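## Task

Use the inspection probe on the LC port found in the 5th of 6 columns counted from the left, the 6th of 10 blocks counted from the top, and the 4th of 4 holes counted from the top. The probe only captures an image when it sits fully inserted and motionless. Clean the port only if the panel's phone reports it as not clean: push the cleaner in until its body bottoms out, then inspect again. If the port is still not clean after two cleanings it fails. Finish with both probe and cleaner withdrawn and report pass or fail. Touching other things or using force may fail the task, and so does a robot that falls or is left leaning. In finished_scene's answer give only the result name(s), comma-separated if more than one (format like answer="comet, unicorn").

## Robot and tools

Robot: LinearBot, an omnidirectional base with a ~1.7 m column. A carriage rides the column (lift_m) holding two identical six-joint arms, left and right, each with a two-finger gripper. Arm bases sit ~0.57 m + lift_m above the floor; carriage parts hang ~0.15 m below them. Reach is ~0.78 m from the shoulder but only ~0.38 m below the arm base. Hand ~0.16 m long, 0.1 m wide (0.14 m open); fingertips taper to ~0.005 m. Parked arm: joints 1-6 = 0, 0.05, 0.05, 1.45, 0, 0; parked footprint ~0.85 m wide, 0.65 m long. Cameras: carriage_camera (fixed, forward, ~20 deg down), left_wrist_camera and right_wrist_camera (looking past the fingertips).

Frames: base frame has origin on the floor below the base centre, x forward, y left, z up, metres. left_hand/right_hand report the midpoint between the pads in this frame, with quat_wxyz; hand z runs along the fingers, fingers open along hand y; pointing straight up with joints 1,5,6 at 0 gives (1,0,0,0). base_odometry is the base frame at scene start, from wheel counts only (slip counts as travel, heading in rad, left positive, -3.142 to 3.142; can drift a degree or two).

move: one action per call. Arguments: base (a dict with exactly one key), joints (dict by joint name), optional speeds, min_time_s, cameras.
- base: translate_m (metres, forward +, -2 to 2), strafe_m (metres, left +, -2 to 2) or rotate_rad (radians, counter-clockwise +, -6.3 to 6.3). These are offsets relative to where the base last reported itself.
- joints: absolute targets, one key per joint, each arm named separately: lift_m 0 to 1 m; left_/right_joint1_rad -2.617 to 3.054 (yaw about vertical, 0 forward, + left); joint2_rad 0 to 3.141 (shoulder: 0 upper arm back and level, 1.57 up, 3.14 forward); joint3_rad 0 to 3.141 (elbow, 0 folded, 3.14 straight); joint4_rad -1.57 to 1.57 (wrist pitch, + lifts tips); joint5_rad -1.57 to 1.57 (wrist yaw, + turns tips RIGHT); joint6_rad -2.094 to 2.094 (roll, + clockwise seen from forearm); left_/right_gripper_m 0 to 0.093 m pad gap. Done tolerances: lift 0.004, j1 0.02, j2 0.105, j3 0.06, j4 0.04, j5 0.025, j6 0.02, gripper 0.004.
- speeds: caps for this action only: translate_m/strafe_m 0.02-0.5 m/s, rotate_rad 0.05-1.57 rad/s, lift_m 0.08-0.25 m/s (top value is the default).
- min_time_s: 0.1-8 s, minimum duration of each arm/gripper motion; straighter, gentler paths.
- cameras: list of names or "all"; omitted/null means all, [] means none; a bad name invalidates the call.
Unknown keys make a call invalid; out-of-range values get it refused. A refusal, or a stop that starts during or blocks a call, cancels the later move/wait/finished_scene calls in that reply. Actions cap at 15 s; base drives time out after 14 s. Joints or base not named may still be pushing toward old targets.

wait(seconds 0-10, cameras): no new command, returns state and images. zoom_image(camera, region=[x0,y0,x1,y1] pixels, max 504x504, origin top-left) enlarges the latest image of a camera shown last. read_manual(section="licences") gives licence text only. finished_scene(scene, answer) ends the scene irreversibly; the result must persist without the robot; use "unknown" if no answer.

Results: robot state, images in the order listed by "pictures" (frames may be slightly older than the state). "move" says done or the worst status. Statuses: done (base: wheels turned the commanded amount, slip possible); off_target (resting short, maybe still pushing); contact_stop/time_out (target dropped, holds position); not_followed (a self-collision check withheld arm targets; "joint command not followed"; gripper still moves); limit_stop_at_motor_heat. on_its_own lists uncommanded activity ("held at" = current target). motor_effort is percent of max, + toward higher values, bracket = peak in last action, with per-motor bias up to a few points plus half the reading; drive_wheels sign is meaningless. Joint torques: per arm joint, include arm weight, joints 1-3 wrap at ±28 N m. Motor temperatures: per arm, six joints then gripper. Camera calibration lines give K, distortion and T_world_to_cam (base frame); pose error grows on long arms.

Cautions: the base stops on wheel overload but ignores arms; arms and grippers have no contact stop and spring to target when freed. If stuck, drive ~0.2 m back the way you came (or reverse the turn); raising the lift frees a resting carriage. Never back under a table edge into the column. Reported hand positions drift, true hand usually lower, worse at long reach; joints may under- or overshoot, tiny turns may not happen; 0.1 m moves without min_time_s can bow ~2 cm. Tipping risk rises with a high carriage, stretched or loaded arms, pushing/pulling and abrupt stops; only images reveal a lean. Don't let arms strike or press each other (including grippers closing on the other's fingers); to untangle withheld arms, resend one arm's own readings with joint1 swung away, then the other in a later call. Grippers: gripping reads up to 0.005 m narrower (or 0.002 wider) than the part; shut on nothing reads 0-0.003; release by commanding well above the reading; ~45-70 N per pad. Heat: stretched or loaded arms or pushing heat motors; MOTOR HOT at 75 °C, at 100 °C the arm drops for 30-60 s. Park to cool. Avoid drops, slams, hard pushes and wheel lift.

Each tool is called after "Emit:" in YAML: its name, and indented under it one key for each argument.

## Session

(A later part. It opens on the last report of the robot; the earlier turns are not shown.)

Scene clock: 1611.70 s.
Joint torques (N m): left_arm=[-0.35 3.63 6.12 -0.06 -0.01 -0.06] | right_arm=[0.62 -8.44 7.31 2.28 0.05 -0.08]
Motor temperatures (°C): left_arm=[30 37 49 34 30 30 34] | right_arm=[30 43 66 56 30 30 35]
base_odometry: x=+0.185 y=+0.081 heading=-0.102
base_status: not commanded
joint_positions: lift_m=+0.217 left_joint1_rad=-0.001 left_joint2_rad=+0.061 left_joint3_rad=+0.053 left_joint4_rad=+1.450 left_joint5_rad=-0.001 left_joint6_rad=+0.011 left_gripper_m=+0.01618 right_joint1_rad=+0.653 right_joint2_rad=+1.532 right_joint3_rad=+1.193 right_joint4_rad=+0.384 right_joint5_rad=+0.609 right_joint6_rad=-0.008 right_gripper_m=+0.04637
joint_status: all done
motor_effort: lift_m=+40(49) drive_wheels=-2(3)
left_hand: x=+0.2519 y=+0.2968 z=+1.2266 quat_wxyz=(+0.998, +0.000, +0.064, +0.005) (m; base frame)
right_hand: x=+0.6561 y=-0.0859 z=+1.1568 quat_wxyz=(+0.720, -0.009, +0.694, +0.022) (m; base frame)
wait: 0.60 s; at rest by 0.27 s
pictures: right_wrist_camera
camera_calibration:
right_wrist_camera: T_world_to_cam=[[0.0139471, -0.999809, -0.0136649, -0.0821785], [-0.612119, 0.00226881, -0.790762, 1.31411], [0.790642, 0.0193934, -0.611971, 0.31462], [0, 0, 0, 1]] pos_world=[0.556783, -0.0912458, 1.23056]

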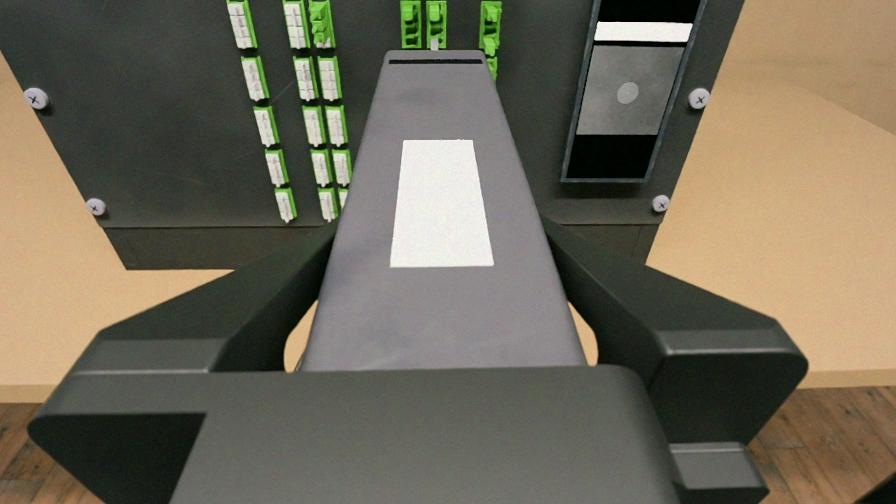

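Emit:
move:
  base: {"translate_m": -0.004}
  speeds: {"translate_m": 0.02}
  cameras: []

Emit:
move:
  joints: {"right_joint4_rad": 0.391, "lift_m": 0.212}
  min_time_s: 0.8
  cameras: []

Emit:
move:
  joints: {"right_joint4_rad": 0.370, "lift_m": 0.221}
  min_time_s: 0.8
  cameras: []

Emit:
wait:
  seconds: 0.6
  cameras: ["right_wrist_camera"]

Emit:
zoom_image:
  camera: "right_wrist_camera"
  region: [410, 0, 470, 60]

Scene clock: 1618.67 s.
Joint torques (N m): left_arm=[-0.27 3.59 6.09 -0.04 -0.01 -0.06] | right_arm=[0.58 -8.5 7.2 2.28 0.03 -0.07]
Motor temperatures (°C): left_arm=[30 37 49 34 30 30 34] | right_arm=[30 42 66 55 30 30 35]
move: done
base_odometry: x=+0.182 y=+0.082 heading=-0.101
base_status: done
joint_positions: lift_m=+0.217 left_joint1_rad=-0.001 left_joint2_rad=+0.061 left_joint3_rad=+0.053 left_joint4_rad=+1.450 left_joint5_rad=-0.001 left_joint6_rad=+0.011 left_gripper_m=+0.01618 right_joint1_rad=+0.653 right_joint2_rad=+1.532 right_joint3_rad=+1.193 right_joint4_rad=+0.383 right_joint5_rad=+0.611 right_joint6_rad=-0.008 right_gripper_m=+0.04637
joint_status: not commanded
motor_effort: lift_m=+40(41) drive_wheels=+3(12)
left_hand: x=+0.2519 y=+0.2968 z=+1.2266 quat_wxyz=(+0.998, +0.000, +0.064, +0.005) (m; base frame)
right_hand: x=+0.6561 y=-0.0863 z=+1.1566 quat_wxyz=(+0.719, -0.009, +0.694, +0.021) (m; base frame)
pictures: none
No camera images: "cameras" was empty.

Scene clock: 1619.77 s.
Joint torques (N m): left_arm=[-0.32 3.63 6.15 -0.06 -0.02 -0.06] | right_arm=[0.55 -8.5 7.21 2.34 0.03 -0.09]
Motor temperatures (°C): left_arm=[30 37 49 34 30 30 34] | right_arm=[30 42 66 55 30 30 35]
move: done
base_odometry: x=+0.182 y=+0.082 heading=-0.101
base_status: not commanded
joint_positions: lift_m=+0.212 left_joint1_rad=-0.001 left_joint2_rad=+0.061 left_joint3_rad=+0.053 left_joint4_rad=+1.450 left_joint5_rad=-0.001 left_joint6_rad=+0.011 left_gripper_m=+0.01618 right_joint1_rad=+0.653 right_joint2_rad=+1.532 right_joint3_rad=+1.193 right_joint4_rad=+0.389 right_joint5_rad=+0.613 right_joint6_rad=-0.008 right_gripper_m=+0.04637
joint_status: all done
motor_effort: lift_m=+36(37) drive_wheels=+3(3)
left_hand: x=+0.2519 y=+0.2968 z=+1.2218 quat_wxyz=(+0.998, +0.000, +0.064, +0.005) (m; base frame)
right_hand: x=+0.6561 y=-0.0866 z=+1.1532 quat_wxyz=(+0.721, -0.007, +0.693, +0.021) (m; base frame)
pictures: none
No camera images: "cameras" was empty.

Scene clock: 1620.87 s.
Joint torques (N m): left_arm=[-0.36 3.67 6.15 -0.05 -0.01 -0.06] | right_arm=[0.55 -8.55 7.24 2.34 0 -0.09]
Motor temperatures (°C): left_arm=[30 37 49 34 30 30 34] | right_arm=[30 42 66 56 30 30 35]
move: done
base_odometry: x=+0.182 y=+0.082 heading=-0.101
base_status: not commanded
joint_positions: lift_m=+0.221 left_joint1_rad=-0.001 left_joint2_rad=+0.061 left_joint3_rad=+0.053 left_joint4_rad=+1.450 left_joint5_rad=-0.001 left_joint6_rad=+0.011 left_gripper_m=+0.01618 right_joint1_rad=+0.653 right_joint2_rad=+1.532 right_joint3_rad=+1.193 right_joint4_rad=+0.369 right_joint5_rad=+0.614 right_joint6_rad=-0.008 right_gripper_m=+0.04637
joint_status: all done
motor_effort: lift_m=+39(47) drive_wheels=-2(3)
left_hand: x=+0.2519 y=+0.2968 z=+1.2306 quat_wxyz=(+0.998, +0.000, +0.064, +0.005) (m; base frame)
right_hand: x=+0.6562 y=-0.0867 z=+1.1576 quat_wxyz=(+0.715, -0.010, +0.699, +0.017) (m; base frame)
pictures: none
No camera images: "cameras" was empty.

Scene clock: 1621.47 s.
Joint torques (N m): left_arm=[-0.31 3.64 6.16 -0.06 -0.02 -0.05] | right_arm=[0.57 -8.47 7.23 2.35 -0.03 -0.07]
Motor temperatures (°C): left_arm=[30 37 49 34 30 30 34] | right_arm=[30 42 66 56 30 30 36]
base_odometry: x=+0.182 y=+0.082 heading=-0.101
base_status: not commanded
joint_positions: lift_m=+0.221 left_joint1_rad=-0.001 left_joint2_rad=+0.061 left_joint3_rad=+0.053 left_joint4_rad=+1.450 left_joint5_rad=-0.001 left_joint6_rad=+0.011 left_gripper_m=+0.01618 right_joint1_rad=+0.653 right_joint2_rad=+1.532 right_joint3_rad=+1.193 right_joint4_rad=+0.369 right_joint5_rad=+0.614 right_joint6_rad=-0.008 right_gripper_m=+0.04637
joint_status: all done
motor_effort: lift_m=+40(47) drive_wheels=-1(3)
left_hand: x=+0.2519 y=+0.2968 z=+1.2306 quat_wxyz=(+0.998, +0.000, +0.064, +0.005) (m; base frame)
right_hand: x=+0.6562 y=-0.0867 z=+1.1576 quat_wxyz=(+0.715, -0.010, +0.699, +0.017) (m; base frame)
wait: 0.60 s; at rest by 0.27 s
pictures: right_wrist_camera
camera_calibration:
right_wrist_camera: T_world_to_cam=[[0.0084891, -0.999953, -0.00462133, -0.0898718], [-0.621788, -0.00165915, -0.783184, 1.31208], [0.78314, 0.00952201, -0.621773, 0.33046], [0, 0, 0, 1]] pos_world=[0.557799, -0.0908373, 1.23265]

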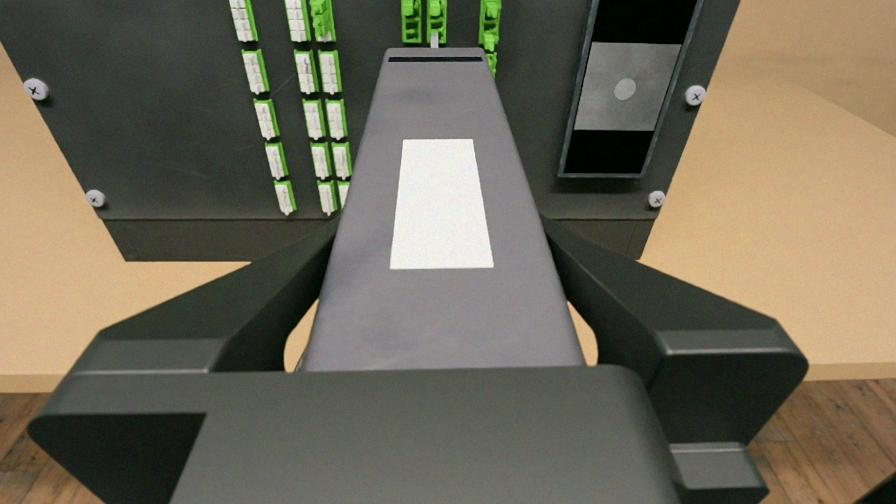

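Scaled by 8.400 from the camera's 896x504 image, which has a finer 1280x720 frame.

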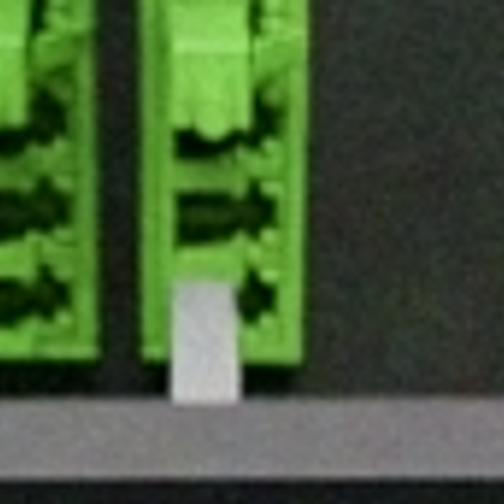

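Emit:
move:
  joints: {"right_joint4_rad": 0.38, "lift_m": 0.217}
  min_time_s: 0.8
  cameras: []

Emit:
move:
  base: {"translate_m": -0.006}
  speeds: {"translate_m": 0.02}
  cameras: []

Emit:
wait:
  seconds: 0.6
  cameras: ["right_wrist_camera"]

Emit:
zoom_image:
  camera: "right_wrist_camera"
  region: [410, 0, 470, 60]

Scene clock: 1625.97 s.
Joint torques (N m): left_arm=[-0.31 3.7 6.2 -0.06 -0.02 -0.06] | right_arm=[0.43 -8.39 7.16 2.39 -0.02 -0.05]
Motor temperatures (°C): left_arm=[30 37 49 34 30 30 34] | right_arm=[30 42 65 56 30 30 36]
move: done
base_odometry: x=+0.182 y=+0.082 heading=-0.101
base_status: not commanded
joint_positions: lift_m=+0.217 left_joint1_rad=-0.001 left_joint2_rad=+0.060 left_joint3_rad=+0.053 left_joint4_rad=+1.450 left_joint5_rad=-0.001 left_joint6_rad=+0.011 left_gripper_m=+0.01618 right_joint1_rad=+0.653 right_joint2_rad=+1.532 right_joint3_rad=+1.193 right_joint4_rad=+0.374 right_joint5_rad=+0.615 right_joint6_rad=-0.008 right_gripper_m=+0.04637
joint_status: all done
motor_effort: lift_m=+36(37) drive_wheels=+3(3)
left_hand: x=+0.2517 y=+0.2968 z=+1.2267 quat_wxyz=(+0.998, +0.000, +0.064, +0.005) (m; base frame)
right_hand: x=+0.6560 y=-0.0866 z=+1.1549 quat_wxyz=(+0.717, -0.009, +0.697, +0.018) (m; base frame)
pictures: none
No camera images: "cameras" was empty.

Scene clock: 1626.77 s.
Joint torques (N m): left_arm=[-0.43 3.71 6.17 -0.05 -0.01 -0.07] | right_arm=[0.66 -8.54 7.35 2.4 0.03 -0.08]
Motor temperatures (°C): left_arm=[30 37 49 34 30 30 34] | right_arm=[30 42 65 56 30 30 36]
move: done
base_odometry: x=+0.176 y=+0.082 heading=-0.101
base_status: done
joint_positions: lift_m=+0.217 left_joint1_rad=-0.001 left_joint2_rad=+0.060 left_joint3_rad=+0.053 left_joint4_rad=+1.450 left_joint5_rad=-0.001 left_joint6_rad=+0.011 left_gripper_m=+0.01618 right_joint1_rad=+0.652 right_joint2_rad=+1.532 right_joint3_rad=+1.193 right_joint4_rad=+0.374 right_joint5_rad=+0.612 right_joint6_rad=-0.008 right_gripper_m=+0.04637
joint_status: not commanded
motor_effort: lift_m=+37(37) drive_wheels=+2(10)
left_hand: x=+0.2517 y=+0.2968 z=+1.2267 quat_wxyz=(+0.998, +0.000, +0.064, +0.005) (m; base frame)
right_hand: x=+0.6563 y=-0.0865 z=+1.1550 quat_wxyz=(+0.717, -0.010, +0.697, +0.018) (m; base frame)
pictures: none
No camera images: "cameras" was empty.

Scene clock: 1627.37 s.
Joint torques (N m): left_arm=[-0.32 3.7 6.22 -0.06 -0.01 -0.06] | right_arm=[0.66 -8.34 7.25 2.39 0.01 -0.07]
Motor temperatures (°C): left_arm=[30 37 49 34 30 30 34] | right_arm=[30 42 65 56 30 30 36]
base_odometry: x=+0.176 y=+0.082 heading=-0.101
base_status: done
joint_positions: lift_m=+0.217 left_joint1_rad=-0.001 left_joint2_rad=+0.060 left_joint3_rad=+0.053 left_joint4_rad=+1.450 left_joint5_rad=-0.001 left_joint6_rad=+0.011 left_gripper_m=+0.01618 right_joint1_rad=+0.652 right_joint2_rad=+1.532 right_joint3_rad=+1.193 right_joint4_rad=+0.374 right_joint5_rad=+0.612 right_joint6_rad=-0.008 right_gripper_m=+0.04637
joint_status: not commanded
motor_effort: lift_m=+36(37) drive_wheels=+2(10)
left_hand: x=+0.2517 y=+0.2968 z=+1.2267 quat_wxyz=(+0.998, +0.000, +0.064, +0.005) (m; base frame)
right_hand: x=+0.6563 y=-0.0865 z=+1.1550 quat_wxyz=(+0.717, -0.010, +0.697, +0.018) (m; base frame)
wait: 0.60 s; at rest by 0.27 s
pictures: right_wrist_camera
camera_calibration:
right_wrist_camera: T_world_to_cam=[[0.0104513, -0.999915, -0.00781509, -0.087251], [-0.618387, -0.00032128, -0.785874, 1.31105], [0.785804, 0.0130461, -0.618338, 0.323309], [0, 0, 0, 1]] pos_world=[0.557594, -0.0910403, 1.22956]

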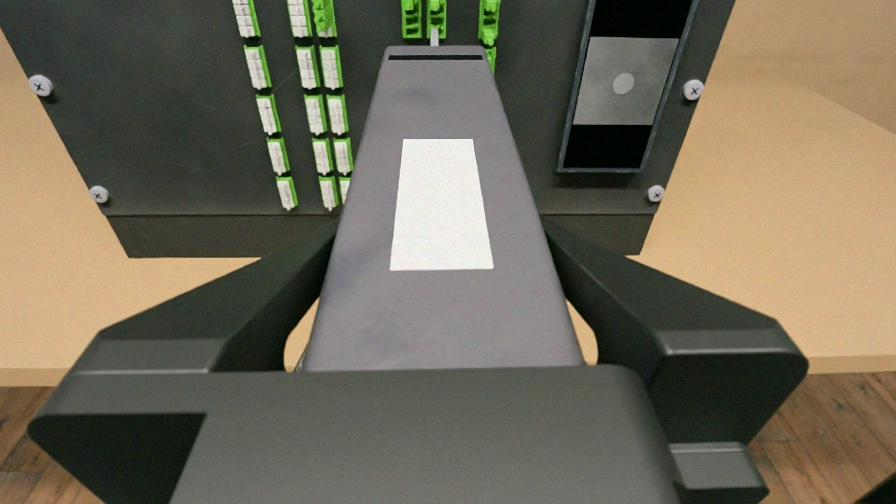

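Scaled by 8.400 from the camera's 896x504 image, which has a finer 1280x720 frame.

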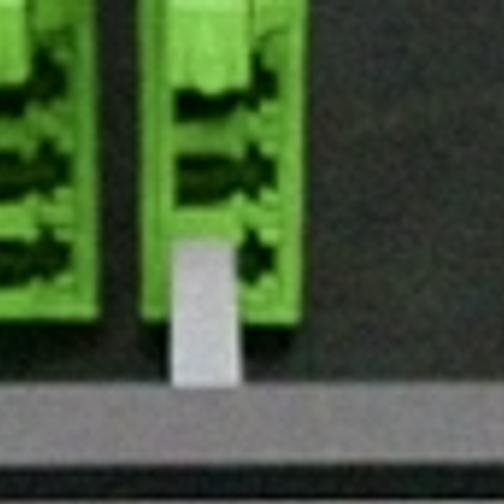

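Emit:
move:
  base: {"translate_m": -0.008}
  speeds: {"translate_m": 0.02}
  cameras: []

Emit:
wait:
  seconds: 0.6
  cameras: ["right_wrist_camera"]

Emit:
zoom_image:
  camera: "right_wrist_camera"
  region: [410, 0, 470, 60]

Scene clock: 1630.73 s.
Joint torques (N m): left_arm=[-0.31 3.73 6.19 -0.04 -0.01 -0.06] | right_arm=[0.5 -8.42 7.24 2.63 0.01 -0.06]
Motor temperatures (°C): left_arm=[30 37 49 34 30 30 34] | right_arm=[30 42 65 57 30 30 36]
move: done
base_odometry: x=+0.168 y=+0.083 heading=-0.101
base_status: done
joint_positions: lift_m=+0.217 left_joint1_rad=-0.001 left_joint2_rad=+0.060 left_joint3_rad=+0.053 left_joint4_rad=+1.450 left_joint5_rad=-0.001 left_joint6_rad=+0.011 left_gripper_m=+0.01618 right_joint1_rad=+0.653 right_joint2_rad=+1.532 right_joint3_rad=+1.193 right_joint4_rad=+0.355 right_joint5_rad=+0.612 right_joint6_rad=-0.008 right_gripper_m=+0.04637
joint_status: not commanded
motor_effort: lift_m=+35(37) drive_wheels=+3(11)
left_hand: x=+0.2517 y=+0.2968 z=+1.2267 quat_wxyz=(+0.998, +0.000, +0.064, +0.005) (m; base frame)
right_hand: x=+0.6561 y=-0.0860 z=+1.1508 quat_wxyz=(+0.711, -0.014, +0.703, +0.015) (m; base frame)
pictures: none
No camera images: "cameras" was empty.

Scene clock: 1631.33 s.
Joint torques (N m): left_arm=[-0.36 3.7 6.24 -0.06 -0.01 -0.06] | right_arm=[0.5 -8.65 7.36 2.63 0.03 -0.07]
Motor temperatures (°C): left_arm=[30 37 49 34 30 30 34] | right_arm=[30 42 65 57 30 30 36]
base_odometry: x=+0.168 y=+0.083 heading=-0.101
base_status: done
joint_positions: lift_m=+0.217 left_joint1_rad=-0.001 left_joint2_rad=+0.060 left_joint3_rad=+0.053 left_joint4_rad=+1.450 left_joint5_rad=-0.001 left_joint6_rad=+0.011 left_gripper_m=+0.01618 right_joint1_rad=+0.653 right_joint2_rad=+1.532 right_joint3_rad=+1.193 right_joint4_rad=+0.355 right_joint5_rad=+0.612 right_joint6_rad=-0.008 right_gripper_m=+0.04637
joint_status: not commanded
motor_effort: lift_m=+36(37) drive_wheels=+3(11)
left_hand: x=+0.2517 y=+0.2968 z=+1.2267 quat_wxyz=(+0.998, +0.000, +0.064, +0.005) (m; base frame)
right_hand: x=+0.6561 y=-0.0860 z=+1.1508 quat_wxyz=(+0.711, -0.014, +0.703, +0.015) (m; base frame)
wait: 0.60 s; at rest by 0.27 s
pictures: right_wrist_camera
camera_calibration:
right_wrist_camera: T_world_to_cam=[[0.0110999, -0.999931, 0.00386906, -0.100668], [-0.630507, -0.0100021, -0.776119, 1.30357], [0.776104, 0.00617541, -0.630575, 0.340694], [0, 0, 0, 1]] pos_world=[0.558611, -0.0897264, 1.22694]

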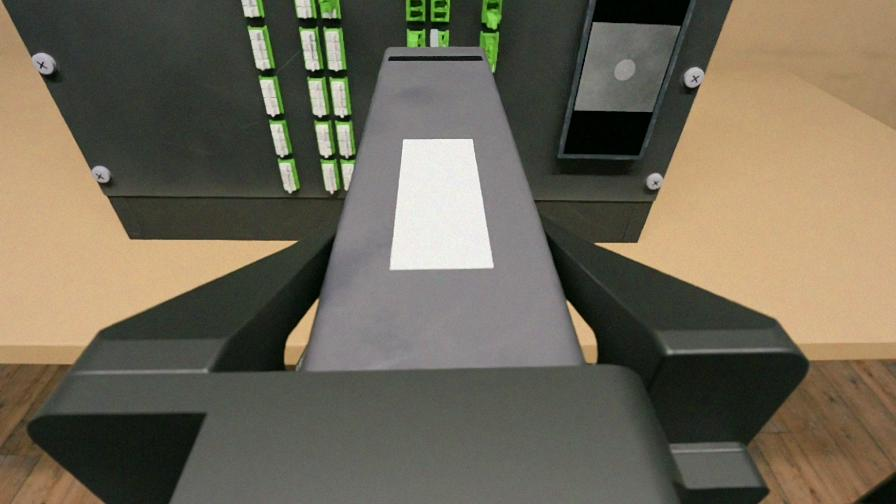

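Scaled by 8.400 from the camera's 896x504 image, which has a finer 1280x720 frame.

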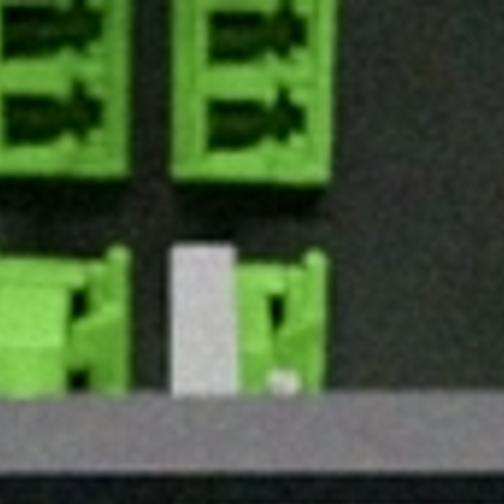

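Emit:
move:
  base: {"translate_m": -0.2}
  speeds: {"translate_m": 0.1}
  cameras: ["right_wrist_camera"]

Emit:
move:
  joints: {"right_joint1_rad": 0, "right_joint2_rad": 0.05, "right_joint3_rad": 0.05, "right_joint4_rad": 1.45, "right_joint5_rad": 0, "right_joint6_rad": 0}
  min_time_s: 4.5
  cameras: []

Emit:
wait:
  seconds: 0.5

Emit:
zoom_image:
  camera: "carriage_camera"
  region: [380, 20, 600, 240]

Scene clock: 1637.13 s.
Joint torques (N m): left_arm=[-0.29 3.7 6.2 -0.06 -0.01 -0.06] | right_arm=[0.27 -8.53 7.24 3.01 0.02 -0.07]
Motor temperatures (°C): left_arm=[30 37 49 33 30 30 34] | right_arm=[30 43 65 57 30 30 36]
move: done
base_odometry: x=-0.031 y=+0.103 heading=-0.101
base_status: done
joint_positions: lift_m=+0.217 left_joint1_rad=-0.001 left_joint2_rad=+0.060 left_joint3_rad=+0.053 left_joint4_rad=+1.450 left_joint5_rad=-0.001 left_joint6_rad=+0.011 left_gripper_m=+0.01618 right_joint1_rad=+0.656 right_joint2_rad=+1.532 right_joint3_rad=+1.193 right_joint4_rad=+0.325 right_joint5_rad=+0.612 right_joint6_rad=-0.008 right_gripper_m=+0.04637
joint_status: not commanded
motor_effort: lift_m=+36(38) drive_wheels=-1(14)
left_hand: x=+0.2517 y=+0.2968 z=+1.2267 quat_wxyz=(+0.998, +0.000, +0.064, +0.005) (m; base frame)
right_hand: x=+0.6556 y=-0.0850 z=+1.1445 quat_wxyz=(+0.703, -0.021, +0.711, +0.009) (m; base frame)
pictures: right_wrist_camera
camera_calibration:
right_wrist_camera: T_world_to_cam=[[0.0137102, -0.999675, 0.021473, -0.121513], [-0.648397, -0.0252363, -0.760884, 1.29136], [0.761179, -0.00349117, -0.648533, 0.366591], [0, 0, 0, 1]] pos_world=[0.559937, -0.087605, 1.22293]

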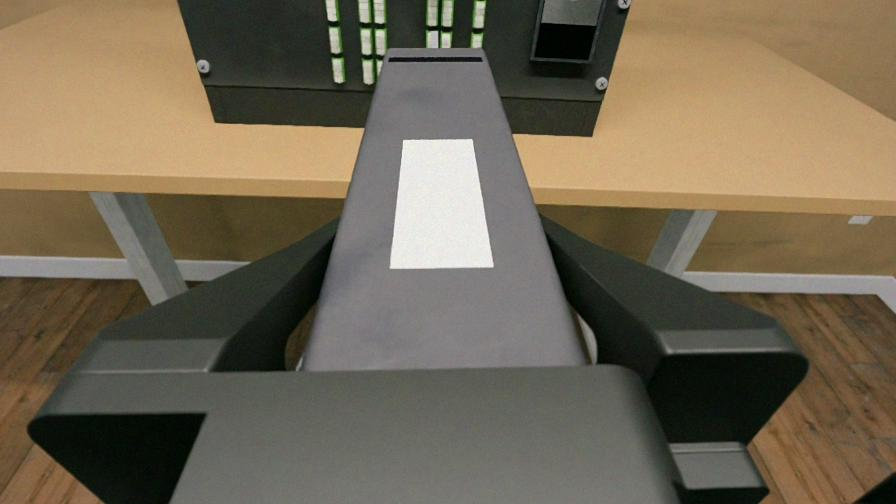

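Scene clock: 1641.93 s.
Joint torques (N m): left_arm=[-0.32 3.7 6.19 -0.06 -0.02 -0.06] | right_arm=[-0.55 3.07 4.11 0.13 -0.15 0.01]
Motor temperatures (°C): left_arm=[30 37 49 33 30 30 34] | right_arm=[30 42 64 57 30 30 36]
move: done
base_odometry: x=-0.031 y=+0.103 heading=-0.101
base_status: not commanded
joint_positions: lift_m=+0.217 left_joint1_rad=-0.001 left_joint2_rad=+0.060 left_joint3_rad=+0.053 left_joint4_rad=+1.450 left_joint5_rad=-0.001 left_joint6_rad=+0.011 left_gripper_m=+0.01618 right_joint1_rad=+0.006 right_joint2_rad=+0.062 right_joint3_rad=+0.053 right_joint4_rad=+1.433 right_joint5_rad=+0.011 right_joint6_rad=-0.008 right_gripper_m=+0.04636
joint_status: all done
motor_effort: lift_m=+36(37) drive_wheels=+0(1)
left_hand: x=+0.2517 y=+0.2968 z=+1.2267 quat_wxyz=(+0.998, +0.000, +0.064, +0.005) (m; base frame)
right_hand: x=+0.2568 y=-0.2983 z=+1.2260 quat_wxyz=(+0.997, +0.005, +0.074, -0.001) (m; base frame)
pictures: none
No camera images: "cameras" was empty.

Scene clock: 1642.43 s.
Joint torques (N m): left_arm=[-0.34 3.69 6.17 -0.06 -0.01 -0.07] | right_arm=[-0.5 2.97 4.12 0.13 -0.15 0.02]
Motor temperatures (°C): left_arm=[30 37 49 33 30 30 34] | right_arm=[30 42 64 57 30 30 36]
base_odometry: x=-0.031 y=+0.103 heading=-0.101
base_status: not commanded
joint_positions: lift_m=+0.217 left_joint1_rad=-0.001 left_joint2_rad=+0.060 left_joint3_rad=+0.053 left_joint4_rad=+1.450 left_joint5_rad=-0.001 left_joint6_rad=+0.011 left_gripper_m=+0.01618 right_joint1_rad=+0.006 right_joint2_rad=+0.062 right_joint3_rad=+0.053 right_joint4_rad=+1.433 right_joint5_rad=+0.010 right_joint6_rad=-0.008 right_gripper_m=+0.04636
joint_status: all done
motor_effort: lift_m=+36(37) drive_wheels=+0(1)
left_hand: x=+0.2517 y=+0.2968 z=+1.2267 quat_wxyz=(+0.998, +0.000, +0.064, +0.005) (m; base frame)
right_hand: x=+0.2566 y=-0.2982 z=+1.2261 quat_wxyz=(+0.997, +0.005, +0.073, -0.001) (m; base frame)
wait: 0.50 s; at rest by 0.27 s
pictures: carriage_camera, left_wrist_camera, right_wrist_camera
camera_calibration:
carriage_camera: T_world_to_cam=[[0.0462105, -0.998783, 0.0172131, -0.0291075], [-0.373918, -0.0332736, -0.926865, 1.17065], [0.92631, 0.0363946, -0.375001, 0.344341], [0, 0, 0, 1]] pos_world=[0.120105, -0.0026525, 1.21466]
left_wrist_camera: T_world_to_cam=[[-0.0106605, -0.999936, 0.00377871, 0.28776], [0.73983, -0.0104296, -0.672713, 0.647996], [0.67271, -0.00437584, 0.739894, -0.948812], [0, 0, 0, 1]] pos_world=[0.161936, 0.290348, 1.13685]
right_wrist_camera: T_world_to_cam=[[-0.0118315, -0.99921, -0.0379315, -0.251339], [0.666301, 0.020407, -0.745404, 0.746666], [0.745589, -0.034093, 0.665533, -0.893677], [0, 0, 0, 1]] pos_world=[0.165839, -0.296846, 1.14181]

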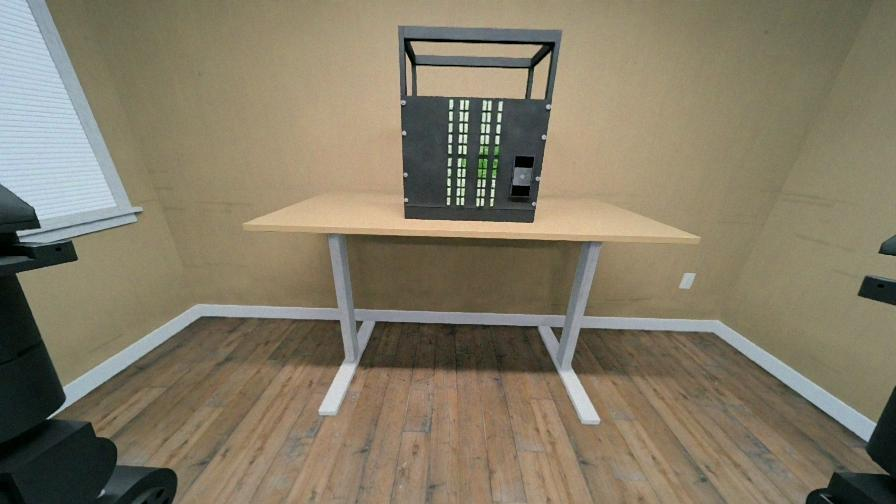

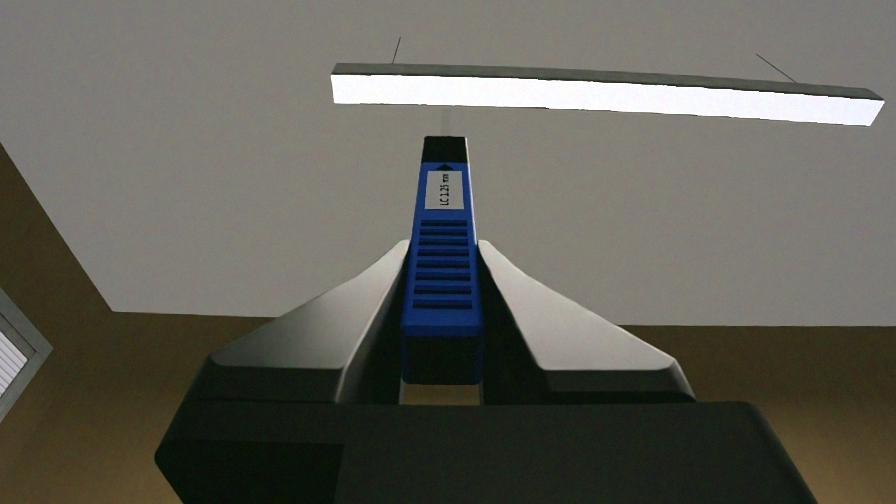

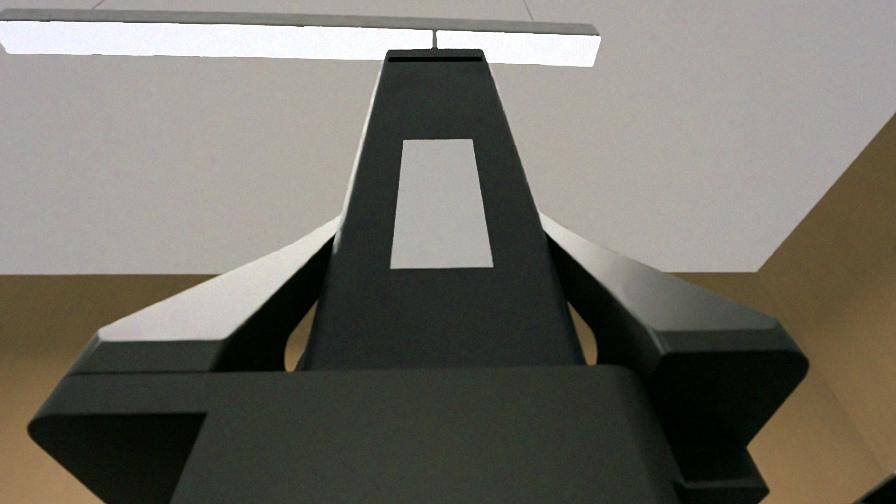

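Scaled by 2.291 from the camera's 896x504 image, which has a finer 1280x720 frame.

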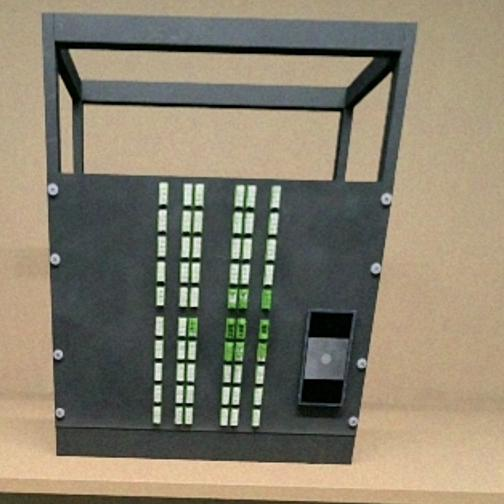

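Emit:
finished_scene:
  scene: 1
  answer: "pass"

The scene is finished: the task was done.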